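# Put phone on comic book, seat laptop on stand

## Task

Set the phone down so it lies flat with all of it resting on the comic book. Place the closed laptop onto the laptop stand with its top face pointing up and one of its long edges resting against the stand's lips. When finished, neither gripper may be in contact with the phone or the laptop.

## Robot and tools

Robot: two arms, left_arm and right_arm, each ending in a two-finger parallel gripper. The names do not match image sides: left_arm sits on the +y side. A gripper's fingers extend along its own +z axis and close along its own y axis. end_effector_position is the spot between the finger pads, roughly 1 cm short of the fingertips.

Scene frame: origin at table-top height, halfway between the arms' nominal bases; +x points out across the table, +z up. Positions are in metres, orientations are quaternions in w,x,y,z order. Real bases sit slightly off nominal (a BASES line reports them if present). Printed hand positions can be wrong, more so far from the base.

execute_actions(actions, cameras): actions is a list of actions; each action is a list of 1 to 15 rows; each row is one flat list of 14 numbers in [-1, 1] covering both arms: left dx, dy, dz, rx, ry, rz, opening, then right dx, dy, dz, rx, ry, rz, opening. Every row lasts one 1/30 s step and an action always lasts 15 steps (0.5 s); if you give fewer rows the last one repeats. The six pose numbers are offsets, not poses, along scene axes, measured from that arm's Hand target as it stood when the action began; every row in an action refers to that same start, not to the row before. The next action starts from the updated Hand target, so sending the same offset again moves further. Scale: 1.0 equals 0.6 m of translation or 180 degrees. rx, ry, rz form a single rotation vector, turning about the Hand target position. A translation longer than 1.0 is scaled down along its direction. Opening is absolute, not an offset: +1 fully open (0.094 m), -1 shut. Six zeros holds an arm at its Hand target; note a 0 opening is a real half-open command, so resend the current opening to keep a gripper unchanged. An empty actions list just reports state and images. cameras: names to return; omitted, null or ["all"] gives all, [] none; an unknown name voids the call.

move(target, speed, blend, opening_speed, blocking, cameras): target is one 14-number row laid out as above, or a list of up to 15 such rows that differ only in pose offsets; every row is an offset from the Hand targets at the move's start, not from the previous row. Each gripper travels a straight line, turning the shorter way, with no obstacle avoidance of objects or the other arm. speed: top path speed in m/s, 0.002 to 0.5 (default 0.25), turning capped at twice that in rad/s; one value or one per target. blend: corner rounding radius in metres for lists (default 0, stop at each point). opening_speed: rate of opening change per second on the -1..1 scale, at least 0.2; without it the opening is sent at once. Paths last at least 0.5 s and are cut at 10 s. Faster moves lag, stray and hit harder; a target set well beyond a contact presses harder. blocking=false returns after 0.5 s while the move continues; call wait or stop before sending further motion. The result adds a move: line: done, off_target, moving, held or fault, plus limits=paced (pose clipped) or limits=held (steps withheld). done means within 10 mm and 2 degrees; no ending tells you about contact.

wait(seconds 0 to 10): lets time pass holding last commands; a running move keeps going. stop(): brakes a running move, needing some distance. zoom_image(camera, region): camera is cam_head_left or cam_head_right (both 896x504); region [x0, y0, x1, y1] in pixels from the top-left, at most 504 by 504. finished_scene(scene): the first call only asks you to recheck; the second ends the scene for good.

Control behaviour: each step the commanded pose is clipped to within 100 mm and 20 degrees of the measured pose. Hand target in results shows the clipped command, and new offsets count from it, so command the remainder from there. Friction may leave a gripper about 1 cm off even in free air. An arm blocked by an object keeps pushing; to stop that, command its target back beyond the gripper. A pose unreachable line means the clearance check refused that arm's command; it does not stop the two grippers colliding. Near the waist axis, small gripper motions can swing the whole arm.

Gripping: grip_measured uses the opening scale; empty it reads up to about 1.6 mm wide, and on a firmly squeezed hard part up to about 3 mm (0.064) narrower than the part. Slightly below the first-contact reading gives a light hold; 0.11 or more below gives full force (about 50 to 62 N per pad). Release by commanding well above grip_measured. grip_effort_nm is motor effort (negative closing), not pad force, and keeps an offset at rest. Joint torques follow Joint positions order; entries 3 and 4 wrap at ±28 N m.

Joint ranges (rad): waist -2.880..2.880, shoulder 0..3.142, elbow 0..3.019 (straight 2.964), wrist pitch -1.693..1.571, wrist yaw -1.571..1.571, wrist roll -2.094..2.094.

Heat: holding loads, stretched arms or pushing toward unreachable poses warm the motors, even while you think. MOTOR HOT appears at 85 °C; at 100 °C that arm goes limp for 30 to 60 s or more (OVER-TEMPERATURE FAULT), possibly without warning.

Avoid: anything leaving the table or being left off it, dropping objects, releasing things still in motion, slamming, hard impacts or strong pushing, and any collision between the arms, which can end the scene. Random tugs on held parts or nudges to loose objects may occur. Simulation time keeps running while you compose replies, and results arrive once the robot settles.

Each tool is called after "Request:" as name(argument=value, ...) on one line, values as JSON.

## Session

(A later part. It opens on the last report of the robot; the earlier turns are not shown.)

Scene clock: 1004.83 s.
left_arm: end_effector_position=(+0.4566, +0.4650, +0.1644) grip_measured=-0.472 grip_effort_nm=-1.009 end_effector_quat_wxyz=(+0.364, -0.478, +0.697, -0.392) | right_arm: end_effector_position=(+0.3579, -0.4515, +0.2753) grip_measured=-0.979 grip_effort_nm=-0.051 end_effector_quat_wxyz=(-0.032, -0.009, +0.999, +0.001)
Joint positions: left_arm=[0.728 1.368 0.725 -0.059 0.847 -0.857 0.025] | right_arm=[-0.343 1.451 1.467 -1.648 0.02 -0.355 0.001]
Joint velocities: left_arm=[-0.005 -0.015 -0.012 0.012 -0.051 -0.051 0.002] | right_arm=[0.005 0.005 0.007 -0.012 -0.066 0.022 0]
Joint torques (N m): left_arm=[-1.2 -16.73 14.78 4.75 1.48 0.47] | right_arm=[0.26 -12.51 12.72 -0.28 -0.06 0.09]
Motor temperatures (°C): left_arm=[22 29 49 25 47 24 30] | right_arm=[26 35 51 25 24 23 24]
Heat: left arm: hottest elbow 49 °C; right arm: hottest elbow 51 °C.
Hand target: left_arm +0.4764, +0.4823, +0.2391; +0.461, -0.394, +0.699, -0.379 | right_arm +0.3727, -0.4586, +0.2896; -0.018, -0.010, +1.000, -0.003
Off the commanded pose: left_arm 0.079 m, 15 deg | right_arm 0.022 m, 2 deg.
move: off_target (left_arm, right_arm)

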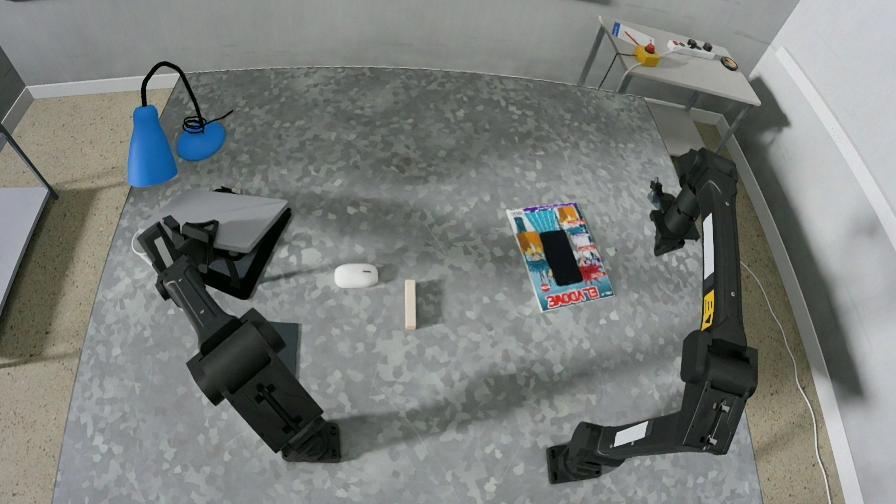

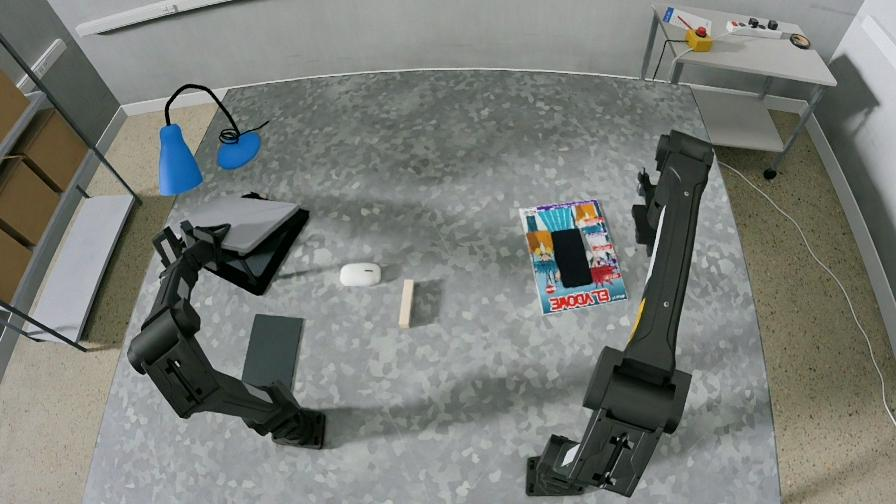

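Request:
move(target=[-0.01, -0.032, -0.04, 0, 0, -0.04, -0.95, 0, 0, 0, 0, 0, 0, -0.98], speed=0.06, cameras=["cam_head_left"])

Request:
zoom_image(camera="cam_head_left", region=[120, 170, 300, 300])

Scene clock: 1028.10 s.
left_arm: end_effector_position=(+0.4550, +0.4483, +0.1646) grip_measured=-0.472 grip_effort_nm=-1.009 end_effector_quat_wxyz=(+0.364, -0.421, +0.717, -0.420) | right_arm: end_effector_position=(+0.3579, -0.4515, +0.2753) grip_measured=-0.979 grip_effort_nm=-0.051 end_effector_quat_wxyz=(-0.032, -0.009, +0.999, +0.001)
Joint positions: left_arm=[0.729 1.383 0.718 -0.059 0.955 -0.761 0.025] | right_arm=[-0.343 1.451 1.467 -1.648 0.02 -0.355 0.001]
Joint velocities: left_arm=[-0.005 -0.005 -0.012 -0.007 0.051 0.022 -0.001] | right_arm=[-0.005 -0.005 0.007 -0.002 -0.007 0.037 0]
Joint torques (N m): left_arm=[-0.38 -14.45 13.83 3.85 1.64 0.6] | right_arm=[0.21 -12.51 12.7 -0.29 -0.06 0.09]
Motor temperatures (°C): left_arm=[22 30 46 25 45 24 30] | right_arm=[26 35 51 25 24 23 24]
Heat: left arm: hottest elbow 46 °C; right arm: hottest elbow 51 °C.
Hand target: left_arm +0.4703, +0.4631, +0.2147; +0.435, -0.349, +0.723, -0.407 | right_arm +0.3727, -0.4586, +0.2896; -0.018, -0.010, +1.000, -0.003
Off the commanded pose: left_arm 0.055 m, 12 deg | right_arm 0.022 m, 2 deg.
move: off_target (left_arm, right_arm)
Images, in order (width x height): cam_head_left 896x504.

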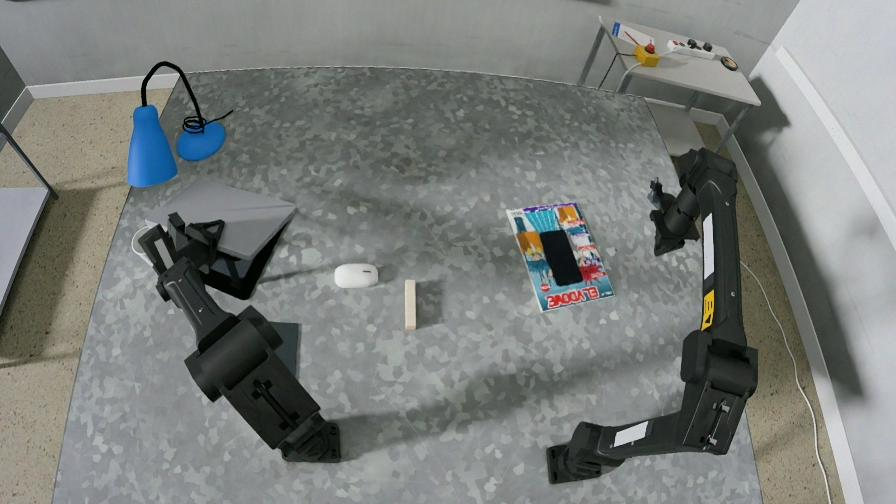

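Scaled by 2.800.

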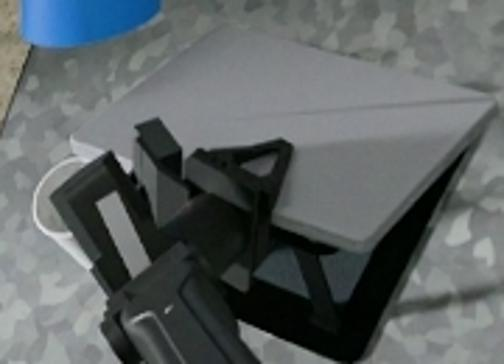

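Request:
move(target=[0, -0.005, -0.05, 0.007, 0.021, 0, -0.95, 0, 0, 0, 0, 0, 0, -0.98], speed=0.05, cameras=["cam_head_left"])

Request:
zoom_image(camera="cam_head_left", region=[120, 170, 300, 300])

Scene clock: 1037.90 s.
left_arm: end_effector_position=(+0.4551, +0.4504, +0.1629) grip_measured=-0.472 grip_effort_nm=-1.009 end_effector_quat_wxyz=(+0.371, -0.414, +0.724, -0.408) | right_arm: end_effector_position=(+0.3579, -0.4515, +0.2753) grip_measured=-0.979 grip_effort_nm=-0.051 end_effector_quat_wxyz=(-0.032, -0.009, +0.999, +0.001)
Joint positions: left_arm=[0.729 1.384 0.718 -0.059 0.941 -0.731 0.025] | right_arm=[-0.343 1.451 1.467 -1.648 0.02 -0.355 0.001]
Joint velocities: left_arm=[-0.005 0.005 -0.002 -0.002 -0.022 -0.022 0.001] | right_arm=[-0.005 -0.005 -0.012 -0.002 -0.007 -0.066 -0.001]
Joint torques (N m): left_arm=[-2.08 -11.69 13.22 2.61 0.38 0.87] | right_arm=[0.15 -12.45 12.7 -0.28 -0.07 0.08]
Motor temperatures (°C): left_arm=[22 30 46 25 45 24 30] | right_arm=[26 35 51 25 24 23 24]
Heat: left arm: hottest elbow 46 °C; right arm: hottest elbow 51 °C.
Hand target: left_arm +0.4702, +0.4602, +0.1848; +0.415, -0.358, +0.742, -0.387 | right_arm +0.3727, -0.4586, +0.2896; -0.018, -0.010, +1.000, -0.003
Off the commanded pose: left_arm 0.028 m, 9 deg | right_arm 0.022 m, 2 deg.
move: off_target (left_arm, right_arm)
Images, in order (width x height): cam_head_left 896x504.

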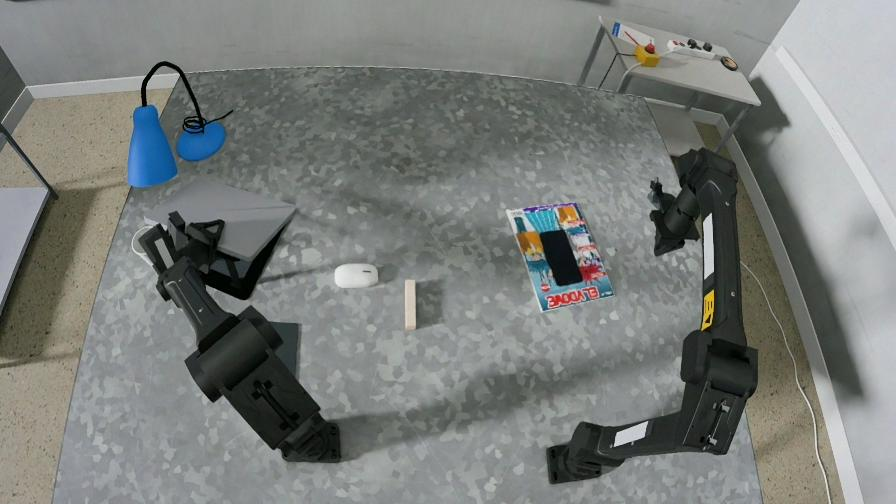

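Scaled by 2.800.

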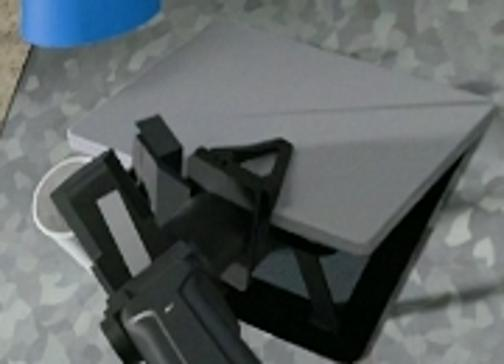

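Request:
move(target=[0, 0, -0.04, 0.005, 0.014, 0, -0.95, 0, 0, 0, 0, 0, 0, -0.98], speed=0.05, cameras=["cam_head_left", "cam_head_right"])

Request:
zoom_image(camera="cam_head_left", region=[120, 170, 300, 300])

Request:
zoom_image(camera="cam_head_right", region=[140, 170, 320, 300])

Scene clock: 1042.47 s.
left_arm: end_effector_position=(+0.4559, +0.4515, +0.1606) grip_measured=-0.472 grip_effort_nm=-1.009 end_effector_quat_wxyz=(+0.377, -0.408, +0.730, -0.397) | right_arm: end_effector_position=(+0.3579, -0.4515, +0.2753) grip_measured=-0.979 grip_effort_nm=-0.051 end_effector_quat_wxyz=(-0.032, -0.009, +0.999, +0.001)
Joint positions: left_arm=[0.726 1.385 0.718 -0.059 0.923 -0.705 0.025] | right_arm=[-0.343 1.451 1.467 -1.648 0.02 -0.355 0.001]
Joint velocities: left_arm=[-0.015 -0.005 -0.012 -0.007 -0.037 -0.007 0] | right_arm=[-0.005 -0.015 -0.022 0.002 0.037 0.066 -0.001]
Joint torques (N m): left_arm=[-1.2 -8.12 12.53 2.4 -0.06 1.02] | right_arm=[0.03 -12.51 12.71 -0.28 -0.07 0.09]
Motor temperatures (°C): left_arm=[22 30 47 25 44 24 30] | right_arm=[26 35 51 25 24 23 24]
Heat: left arm: hottest elbow 47 °C; right arm: hottest elbow 51 °C.
Hand target: left_arm +0.4702, +0.4603, +0.1608; +0.402, -0.363, +0.754, -0.372 | right_arm +0.3727, -0.4586, +0.2896; -0.018, -0.010, +1.000, -0.003
Off the commanded pose: left_arm 0.017 m, 7 deg | right_arm 0.022 m, 2 deg.
move: off_target (left_arm, right_arm)

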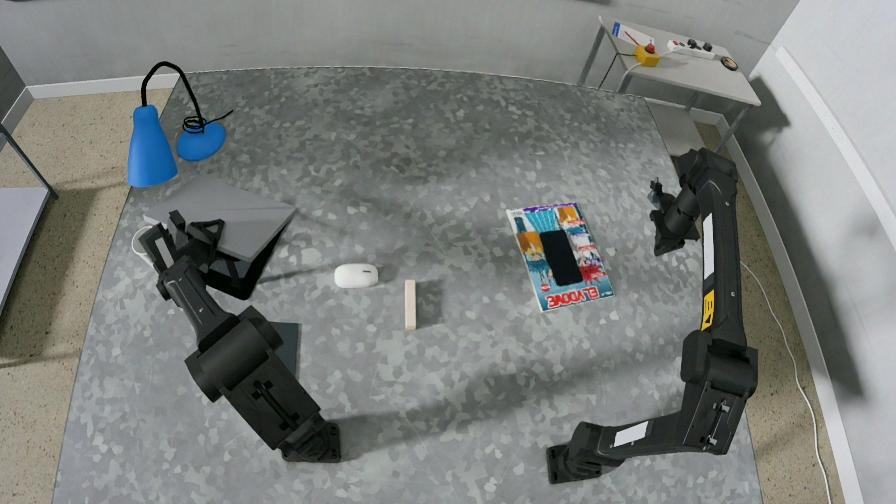

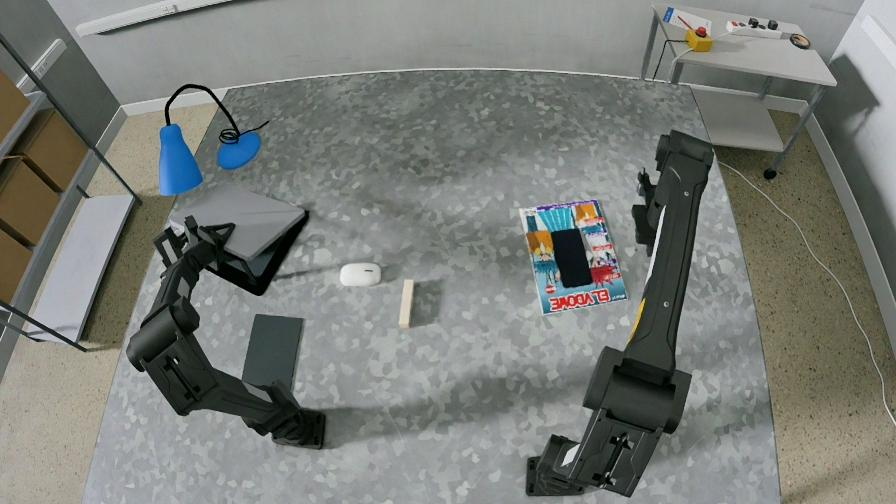

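Scaled by 2.800.

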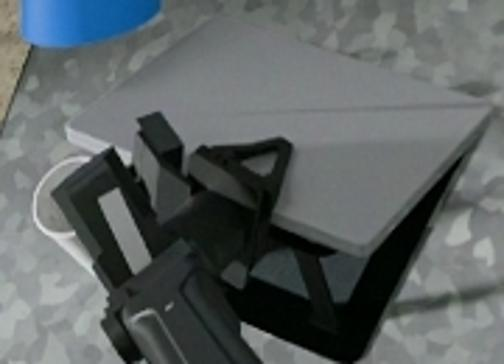

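Scaled by 2.800.

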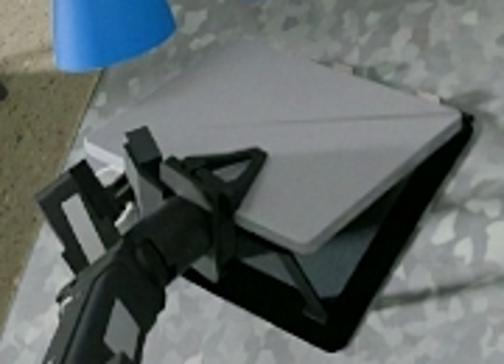

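Request:
move(target=[0, 0, -0.04, 0.0, 0.0, 0, -0.95, 0, 0, 0, 0, 0, 0, -0.98], speed=0.05, cameras=["cam_head_left", "cam_head_right"])

Request:
zoom_image(camera="cam_head_left", region=[120, 170, 300, 300])

Request:
zoom_image(camera="cam_head_right", region=[140, 170, 320, 300])

Scene clock: 1047.63 s.
left_arm: end_effector_position=(+0.4586, +0.4532, +0.1605) grip_measured=-0.472 grip_effort_nm=-1.009 end_effector_quat_wxyz=(+0.384, -0.402, +0.730, -0.398) | right_arm: end_effector_position=(+0.3579, -0.4515, +0.2753) grip_measured=-0.979 grip_effort_nm=-0.051 end_effector_quat_wxyz=(-0.032, -0.009, +0.999, +0.001)
Joint positions: left_arm=[0.726 1.396 0.718 -0.03 0.929 -0.705 0.025] | right_arm=[-0.343 1.451 1.467 -1.648 0.02 -0.355 0.001]
Joint velocities: left_arm=[-0.005 -0.005 -0.017 0.007 -0.007 -0.037 0] | right_arm=[0.005 -0.015 -0.012 0.012 0.081 -0.051 0.001]
Joint torques (N m): left_arm=[-1.61 -6.12 10.21 3.54 -0.35 1.11] | right_arm=[0.21 -12.45 12.71 -0.29 -0.06 0.09]
Motor temperatures (°C): left_arm=[22 29 46 25 43 25 30] | right_arm=[26 35 52 25 24 23 24]
Heat: left arm: hottest elbow 46 °C; right arm: hottest elbow 52 °C.
Hand target: left_arm +0.4702, +0.4603, +0.1370; +0.402, -0.363, +0.754, -0.372 | right_arm +0.3727, -0.4586, +0.2896; -0.018, -0.010, +1.000, -0.003
Off the commanded pose: left_arm 0.027 m, 6 deg | right_arm 0.022 m, 2 deg.
move: off_target (left_arm, right_arm)

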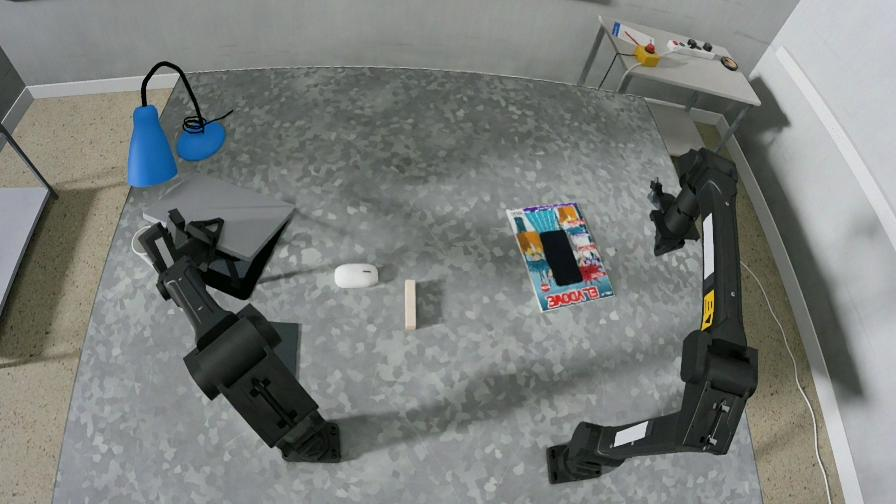

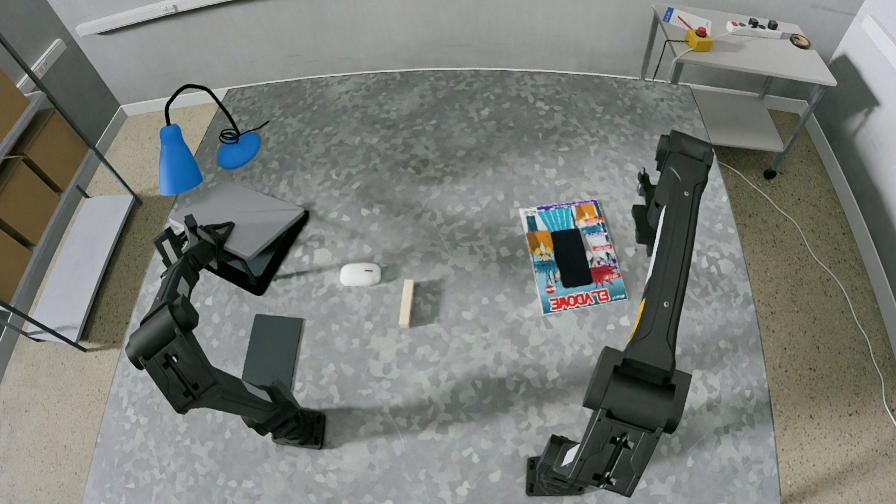

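Scaled by 2.800.

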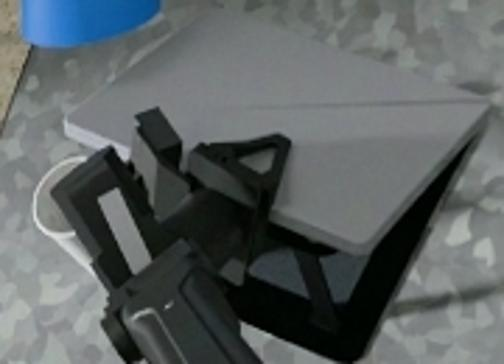

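Scaled by 2.800.

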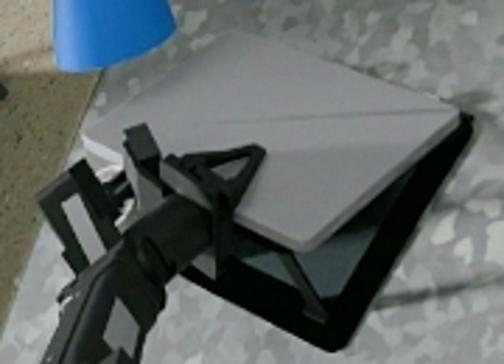

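Request:
move(target=[0, 0, 0.015, 0.0145, 0.042, 0, -0.95, 0, 0, 0, 0, 0, 0, -0.98], speed=0.05, cameras=["cam_head_left", "cam_head_right"])

Request:
zoom_image(camera="cam_head_left", region=[120, 170, 300, 300])

Request:
zoom_image(camera="cam_head_right", region=[140, 170, 320, 300])

Scene clock: 1056.07 s.
left_arm: end_effector_position=(+0.4594, +0.4525, +0.1521) grip_measured=-0.472 grip_effort_nm=-1.009 end_effector_quat_wxyz=(+0.346, -0.416, +0.763, -0.353) | right_arm: end_effector_position=(+0.3579, -0.4515, +0.2753) grip_measured=-0.979 grip_effort_nm=-0.051 end_effector_quat_wxyz=(-0.032, -0.009, +0.999, +0.001)
Joint positions: left_arm=[0.698 1.389 0.777 -0.241 0.823 -0.597 0.025] | right_arm=[-0.343 1.451 1.467 -1.648 0.02 -0.355 0.001]
Joint velocities: left_arm=[0.015 -0.005 -0.012 0.012 -0.051 0.095 0.001] | right_arm=[0.005 -0.005 -0.012 -0.017 0.081 0.007 -0.001]
Joint torques (N m): left_arm=[-2.02 -8.7 12.08 1.73 -0.25 1.01] | right_arm=[0.15 -12.57 12.74 -0.32 -0.06 0.09]
Motor temperatures (°C): left_arm=[22 29 45 25 42 25 31] | right_arm=[26 35 52 25 24 23 24]
Heat: left arm: hottest elbow 45 °C; right arm: hottest elbow 52 °C.
Hand target: left_arm +0.4702, +0.4605, +0.1456; +0.360, -0.378, +0.787, -0.330 | right_arm +0.3727, -0.4586, +0.2896; -0.018, -0.010, +1.000, -0.003
Off the commanded pose: left_arm 0.015 m, 6 deg | right_arm 0.022 m, 2 deg.
move: off_target (left_arm, right_arm)

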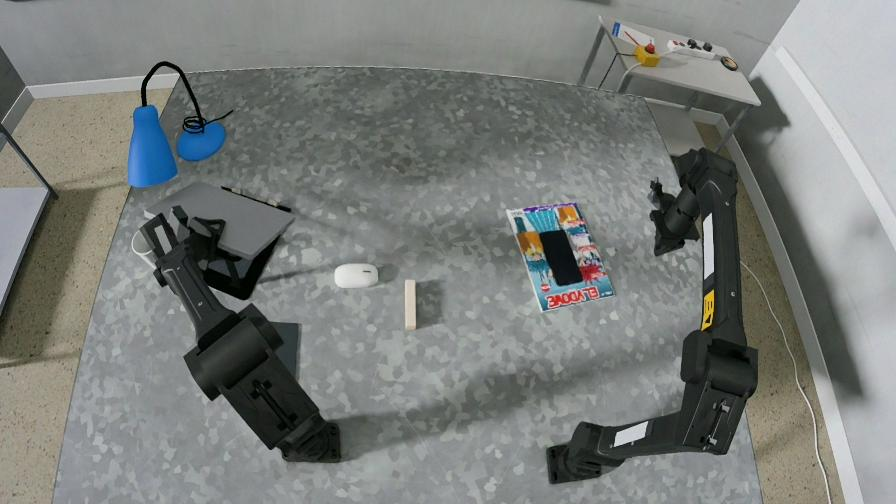

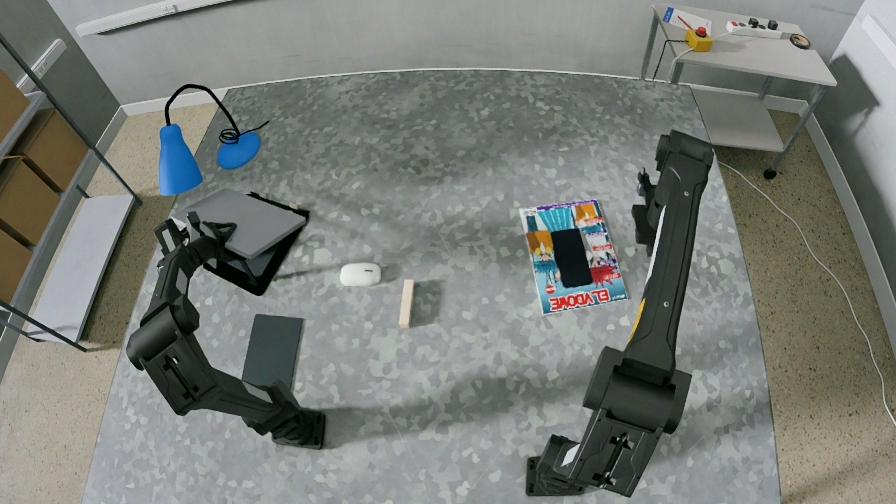

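Scaled by 2.800.

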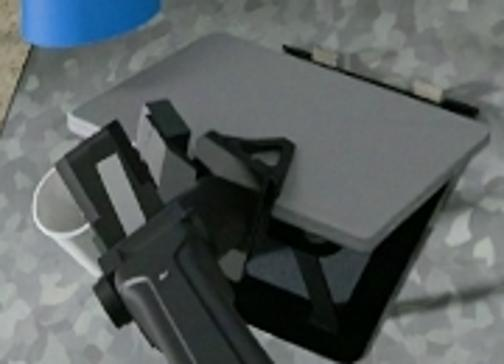

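Scaled by 2.800.

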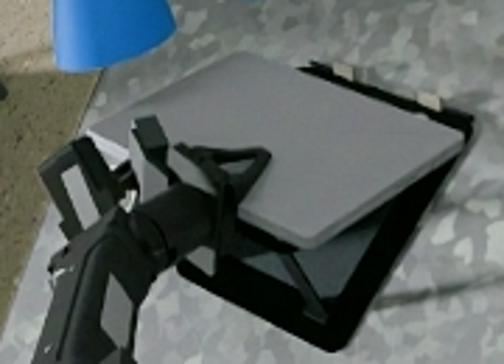

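Request:
move(target=[0.042, -0.014, -0.02, 0, 0, 0, -0.95, 0, 0, 0, 0, 0, 0, -0.98], speed=0.05, cameras=["cam_head_left", "cam_head_right"])

Request:
zoom_image(camera="cam_head_left", region=[120, 170, 300, 300])

Request:
zoom_image(camera="cam_head_right", region=[140, 170, 320, 300])

Scene clock: 1060.80 s.
left_arm: end_effector_position=(+0.4621, +0.4534, +0.1502) grip_measured=-0.472 grip_effort_nm=-1.009 end_effector_quat_wxyz=(+0.341, -0.435, +0.758, -0.346) | right_arm: end_effector_position=(+0.3579, -0.4515, +0.2753) grip_measured=-0.979 grip_effort_nm=-0.051 end_effector_quat_wxyz=(-0.032, -0.009, +0.999, +0.001)
Joint positions: left_arm=[0.686 1.389 0.778 -0.235 0.788 -0.64 0.025] | right_arm=[-0.343 1.451 1.467 -1.648 0.02 -0.355 0.001]
Joint velocities: left_arm=[0.005 -0.015 -0.007 -0.017 -0.051 0.037 0] | right_arm=[-0.005 -0.005 -0.012 0.007 -0.066 -0.007 0.001]
Joint torques (N m): left_arm=[-5.01 -5.19 12.93 4.22 -0.37 0.95] | right_arm=[0.26 -12.51 12.72 -0.31 -0.06 0.09]
Motor temperatures (°C): left_arm=[22 29 45 25 41 25 31] | right_arm=[26 35 52 25 24 23 24]
Heat: left arm: hottest elbow 45 °C; right arm: hottest elbow 52 °C.
Hand target: left_arm +0.4953, +0.4519, +0.1338; +0.360, -0.378, +0.787, -0.330 | right_arm +0.3727, -0.4586, +0.2896; -0.018, -0.010, +1.000, -0.003
Off the commanded pose: left_arm 0.037 m, 8 deg | right_arm 0.022 m, 2 deg.
move: off_target (left_arm, right_arm)

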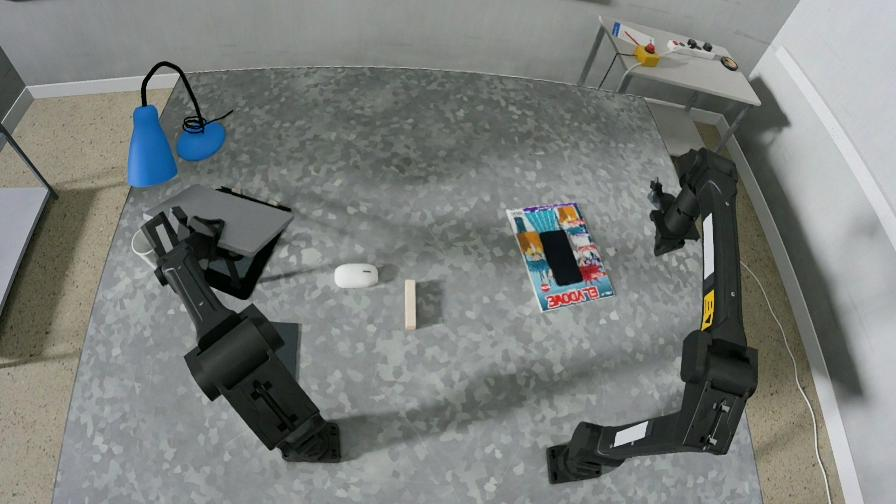

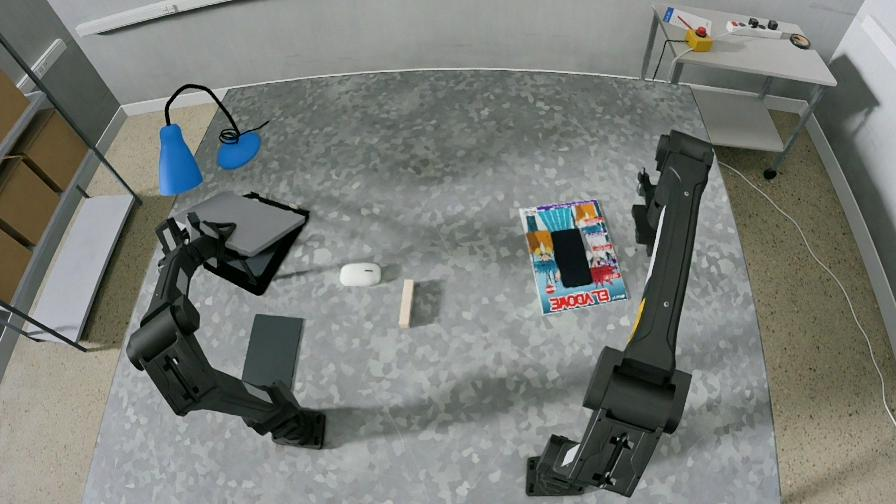

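Scaled by 2.800.

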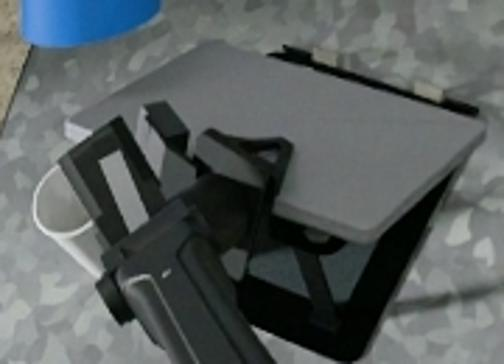

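Scaled by 2.800.

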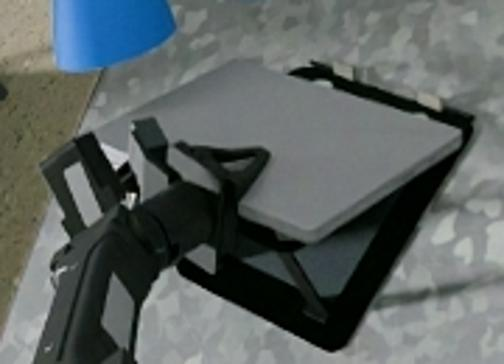

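Request:
move(target=[0.05, -0.03, -0.02, 0, 0, 0, -0.95, 0, 0, 0, 0, 0, 0, -0.98], speed=0.05, cameras=["cam_head_left"])

Request:
zoom_image(camera="cam_head_left", region=[120, 170, 300, 300])

Scene clock: 1065.83 s.
left_arm: end_effector_position=(+0.4936, +0.4475, +0.1529) grip_measured=-0.472 grip_effort_nm=-1.009 end_effector_quat_wxyz=(+0.366, -0.420, +0.760, -0.335) | right_arm: end_effector_position=(+0.3579, -0.4515, +0.2753) grip_measured=-0.979 grip_effort_nm=-0.051 end_effector_quat_wxyz=(-0.032, -0.009, +0.999, +0.001)
Joint positions: left_arm=[0.619 1.425 0.796 -0.12 0.729 -0.693 0.025] | right_arm=[-0.343 1.451 1.467 -1.648 0.02 -0.355 0.001]
Joint velocities: left_arm=[-0.015 -0.005 -0.007 -0.017 -0.051 -0.007 -0.001] | right_arm=[0.015 -0.005 0.007 -0.007 -0.051 -0.037 -0.001]
Joint torques (N m): left_arm=[-6.18 -4.19 12.16 3.3 -0.08 0.72] | right_arm=[0.21 -12.51 12.74 -0.28 -0.06 0.09]
Motor temperatures (°C): left_arm=[22 28 45 25 41 25 31] | right_arm=[26 35 52 25 24 23 24]
Heat: left arm: hottest elbow 45 °C; right arm: hottest elbow 52 °C.
Hand target: left_arm +0.5251, +0.4335, +0.1220; +0.360, -0.378, +0.787, -0.330 | right_arm +0.3727, -0.4586, +0.2896; -0.018, -0.010, +1.000, -0.003
Off the commanded pose: left_arm 0.046 m, 6 deg | right_arm 0.022 m, 2 deg.
move: off_target (left_arm, right_arm)
Images, in order (width x height): cam_head_left 896x504.

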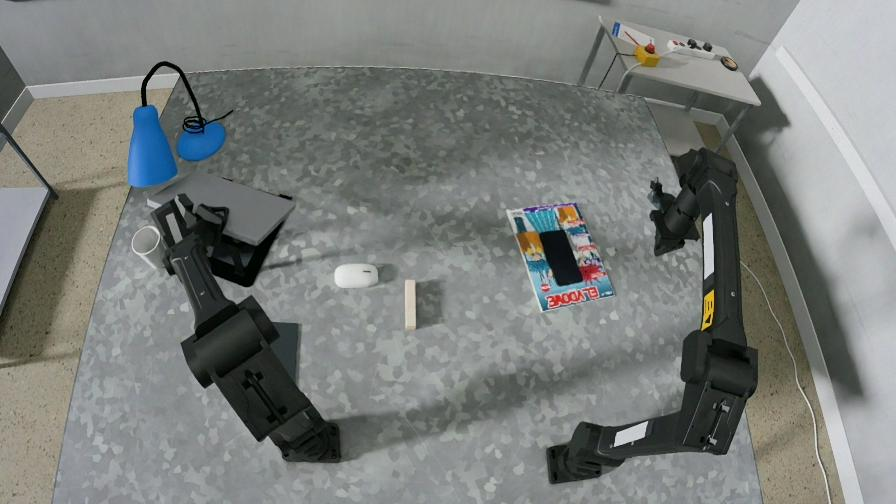

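Scaled by 2.800.

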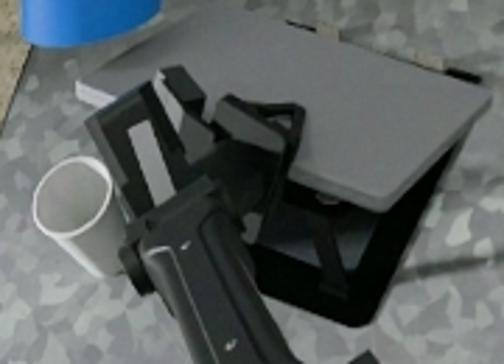

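Request:
zoom_image(camera="cam_head_left", region=[210, 160, 310, 230])

Request:
zoom_image(camera="cam_head_right", region=[230, 160, 330, 230])

Scaled by 5.040.

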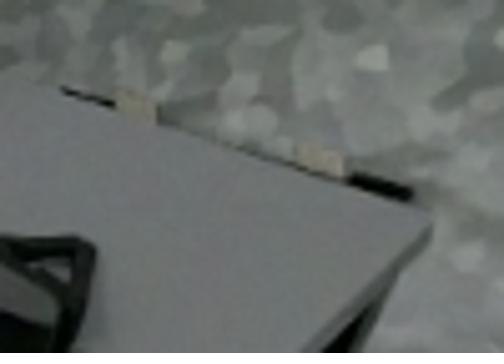

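This scene's latest camera images include none from cam_head_right. They are from: cam_head_left. cam_head_right's image comes with the result of a call that names it in "cameras".

Request:
move(target=[-0.03, 0.01, 0.02, 0, 0, 0, -0.95, 0, 0, 0, 0, 0, 0, -0.98], speed=0.05)

Request:
zoom_image(camera="cam_head_left", region=[120, 160, 320, 300])

Request:
zoom_image(camera="cam_head_right", region=[140, 160, 340, 300])

Scene clock: 1080.90 s.
left_arm: end_effector_position=(+0.4934, +0.4458, +0.1537) grip_measured=-0.472 grip_effort_nm=-1.009 end_effector_quat_wxyz=(+0.367, -0.411, +0.764, -0.336) | right_arm: end_effector_position=(+0.3579, -0.4515, +0.2753) grip_measured=-0.979 grip_effort_nm=-0.051 end_effector_quat_wxyz=(-0.032, -0.009, +0.999, +0.001)
Joint positions: left_arm=[0.62 1.424 0.798 -0.125 0.74 -0.673 0.025] | right_arm=[-0.343 1.451 1.467 -1.648 0.02 -0.355 0.001]
Joint velocities: left_arm=[0.005 -0.005 -0.012 0.002 -0.037 0.022 0.001] | right_arm=[-0.015 -0.005 -0.007 0.017 0.037 -0.051 0]
Joint torques (N m): left_arm=[-3.72 -7.41 11.43 1.72 0.46 0.76] | right_arm=[0.15 -12.45 12.72 -0.28 -0.06 0.09]
Motor temperatures (°C): left_arm=[23 28 44 25 39 25 31] | right_arm=[26 35 52 25 24 23 24]
Heat: left arm: hottest elbow 44 °C; right arm: hottest elbow 52 °C.
Hand target: left_arm +0.5073, +0.4397, +0.1340; +0.360, -0.378, +0.787, -0.330 | right_arm +0.3727, -0.4586, +0.2896; -0.018, -0.010, +1.000, -0.003
Off the commanded pose: left_arm 0.025 m, 5 deg | right_arm 0.022 m, 2 deg.
move: off_target (left_arm, right_arm)

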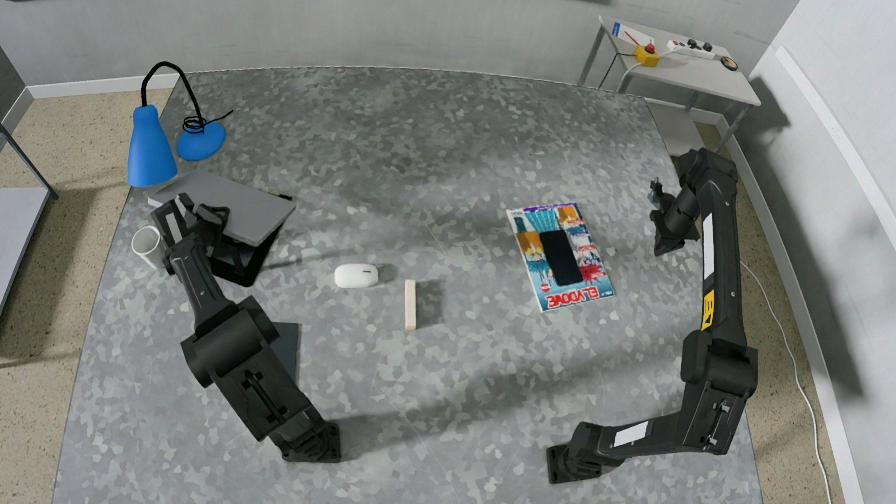

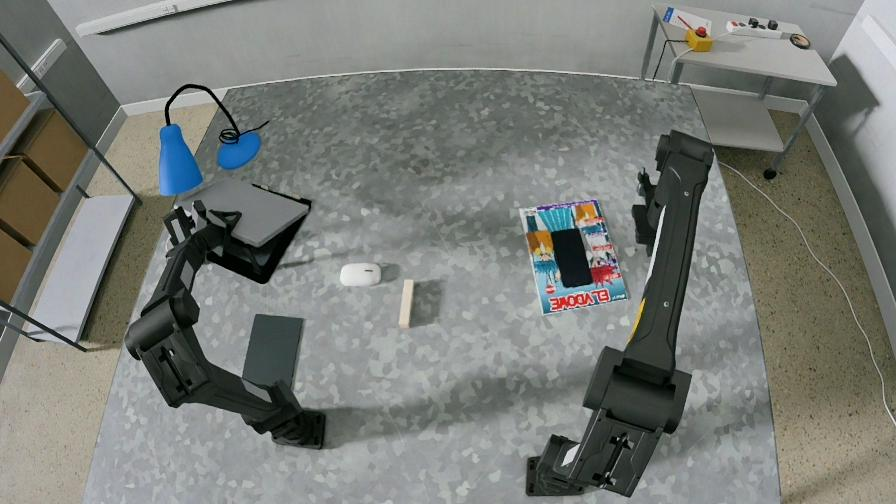

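Scaled by 2.520.

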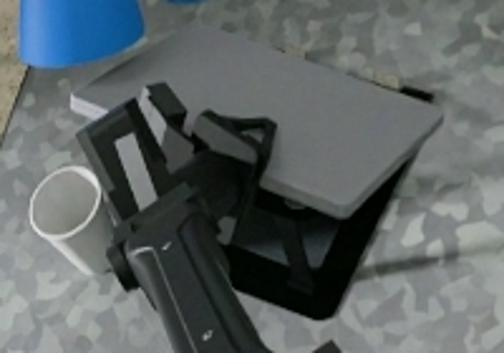

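Scaled by 2.520.

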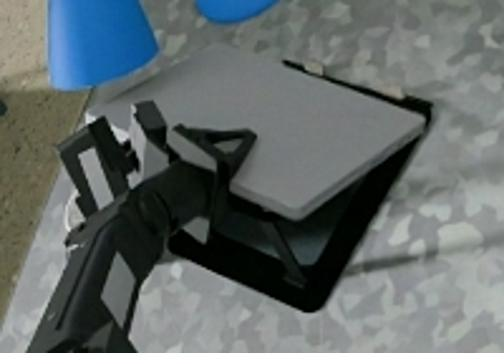

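Request:
move(target=[[-0.02, 0.0, 0.07, 0, 0, 0, -0.95, 0, 0, 0, 0, 0, 0, -0.98], [-0.03, -0.07, 0.07, 0, 0, 0, -0.95, 0, 0, 0, 0, 0, 0, -0.98]], speed=0.06)

Request:
zoom_image(camera="cam_head_left", region=[120, 160, 320, 300])

Request:
zoom_image(camera="cam_head_right", region=[140, 160, 340, 300])

Scene clock: 1087.87 s.
left_arm: end_effector_position=(+0.4824, +0.4127, +0.1508) grip_measured=-0.472 grip_effort_nm=-1.009 end_effector_quat_wxyz=(+0.327, -0.422, +0.780, -0.326) | right_arm: end_effector_position=(+0.3579, -0.4515, +0.2753) grip_measured=-0.979 grip_effort_nm=-0.051 end_effector_quat_wxyz=(-0.032, -0.009, +0.999, +0.001)
Joint positions: left_arm=[0.561 1.363 0.778 -0.246 0.682 -0.675 0.025] | right_arm=[-0.343 1.451 1.467 -1.648 0.02 -0.355 0.001]
Joint velocities: left_arm=[0.005 -0.015 -0.012 -0.027 -0.007 0.007 0.001] | right_arm=[-0.005 -0.005 -0.007 -0.012 -0.022 0.022 0.001]
Joint torques (N m): left_arm=[-3.08 -15.56 9.21 2.66 0.93 0.32] | right_arm=[0.09 -12.51 12.71 -0.31 -0.06 0.09]
Motor temperatures (°C): left_arm=[23 28 44 25 39 25 31] | right_arm=[26 35 52 25 24 23 24]
Heat: left arm: hottest elbow 44 °C; right arm: hottest elbow 52 °C.
Hand target: left_arm +0.4889, +0.3979, +0.1756; +0.360, -0.378, +0.787, -0.330 | right_arm +0.3727, -0.4586, +0.2896; -0.018, -0.010, +1.000, -0.003
Off the commanded pose: left_arm 0.030 m, 6 deg | right_arm 0.022 m, 2 deg.
move: off_target (left_arm, right_arm)

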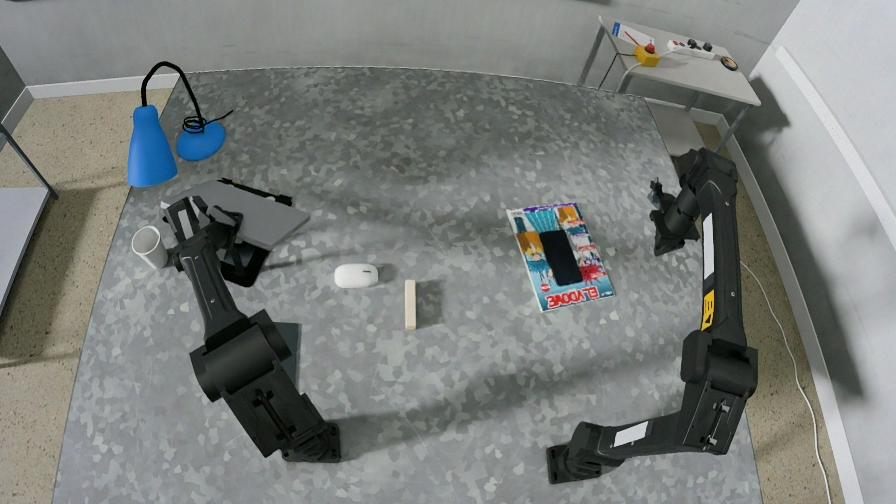

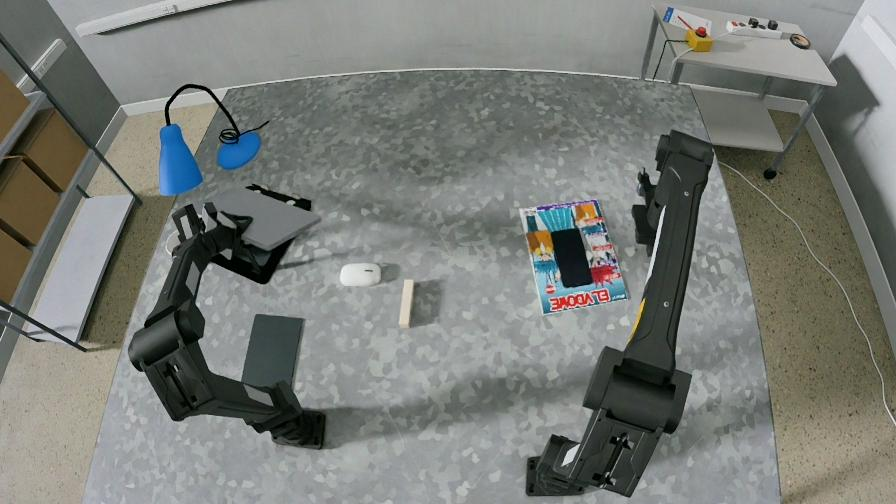

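Scaled by 2.520.

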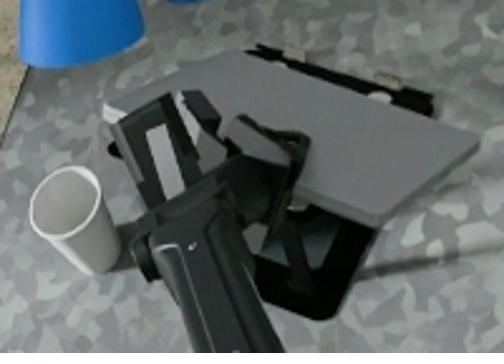

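Scaled by 2.520.

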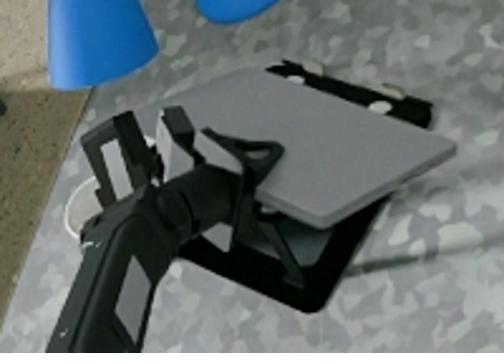

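Request:
move(target=[0.06, -0.005, -0.03, 0, 0, 0.008, -0.95, 0, 0, 0, 0, 0, 0, -0.98], speed=0.05)

Request:
zoom_image(camera="cam_head_left", region=[120, 160, 320, 300])

Request:
zoom_image(camera="cam_head_right", region=[140, 160, 340, 300])

Scene clock: 1097.77 s.
left_arm: end_effector_position=(+0.5046, +0.3918, +0.1386) grip_measured=-0.472 grip_effort_nm=-1.009 end_effector_quat_wxyz=(+0.322, -0.432, +0.776, -0.327) | right_arm: end_effector_position=(+0.3579, -0.4515, +0.2753) grip_measured=-0.979 grip_effort_nm=-0.051 end_effector_quat_wxyz=(-0.032, -0.009, +0.999, +0.001)
Joint positions: left_arm=[0.482 1.403 0.776 -0.167 0.622 -0.767 0.025] | right_arm=[-0.343 1.451 1.467 -1.648 0.02 -0.355 0.001]
Joint velocities: left_arm=[-0.015 -0.005 -0.007 -0.007 0.037 0.007 0] | right_arm=[0.005 0.005 -0.012 -0.007 -0.125 -0.051 0]
Joint torques (N m): left_arm=[-2.32 -11.28 12.21 3.93 0.63 0.5] | right_arm=[0.26 -12.45 12.71 -0.29 -0.07 0.09]
Motor temperatures (°C): left_arm=[23 28 44 25 39 25 31] | right_arm=[26 35 52 25 24 23 24]
Heat: left arm: hottest elbow 44 °C; right arm: hottest elbow 52 °C.
Hand target: left_arm +0.5248, +0.3946, +0.1581; +0.365, -0.388, +0.781, -0.326 | right_arm +0.3727, -0.4586, +0.2896; -0.018, -0.010, +1.000, -0.003
Off the commanded pose: left_arm 0.028 m, 7 deg | right_arm 0.022 m, 2 deg.
move: off_target (left_arm, right_arm)

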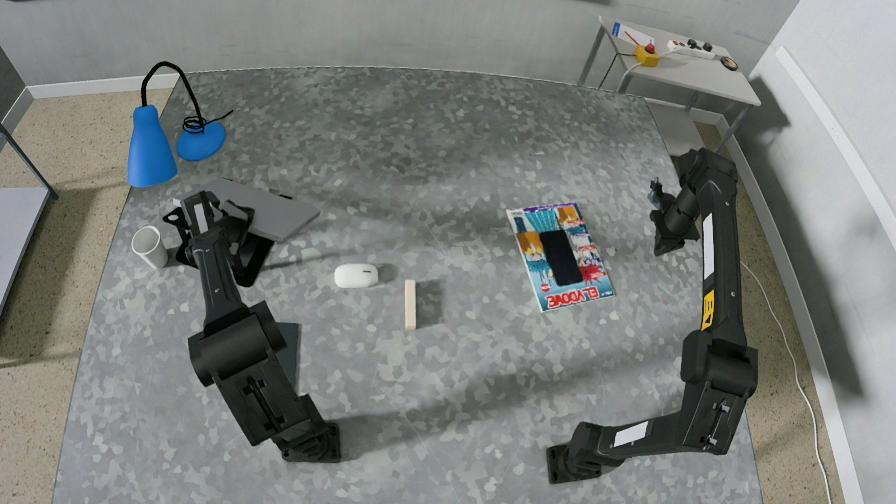

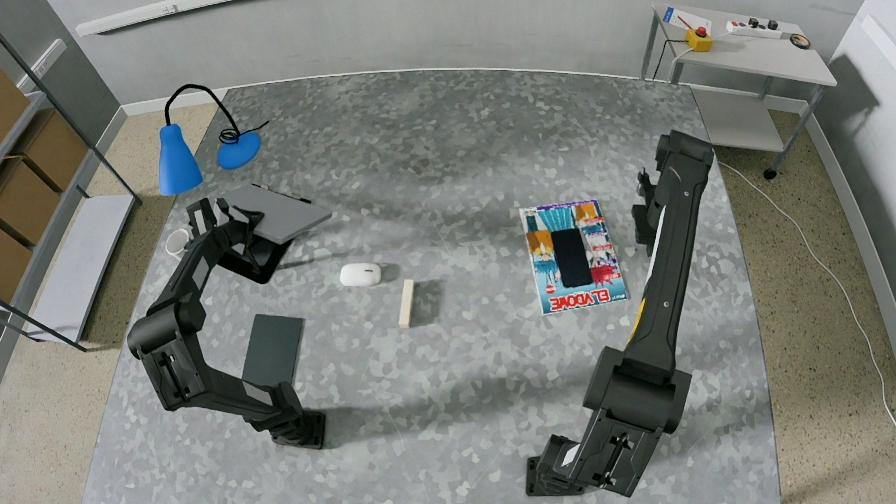

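Scaled by 2.520.

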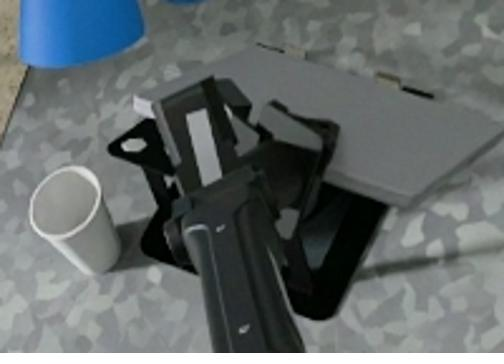

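Scaled by 2.520.

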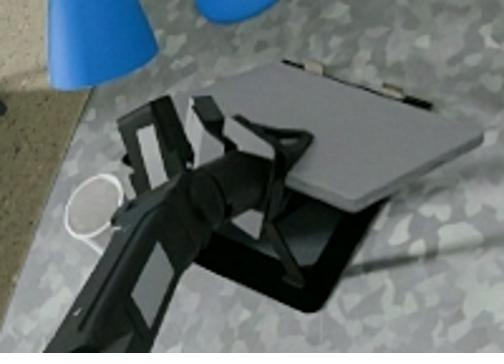

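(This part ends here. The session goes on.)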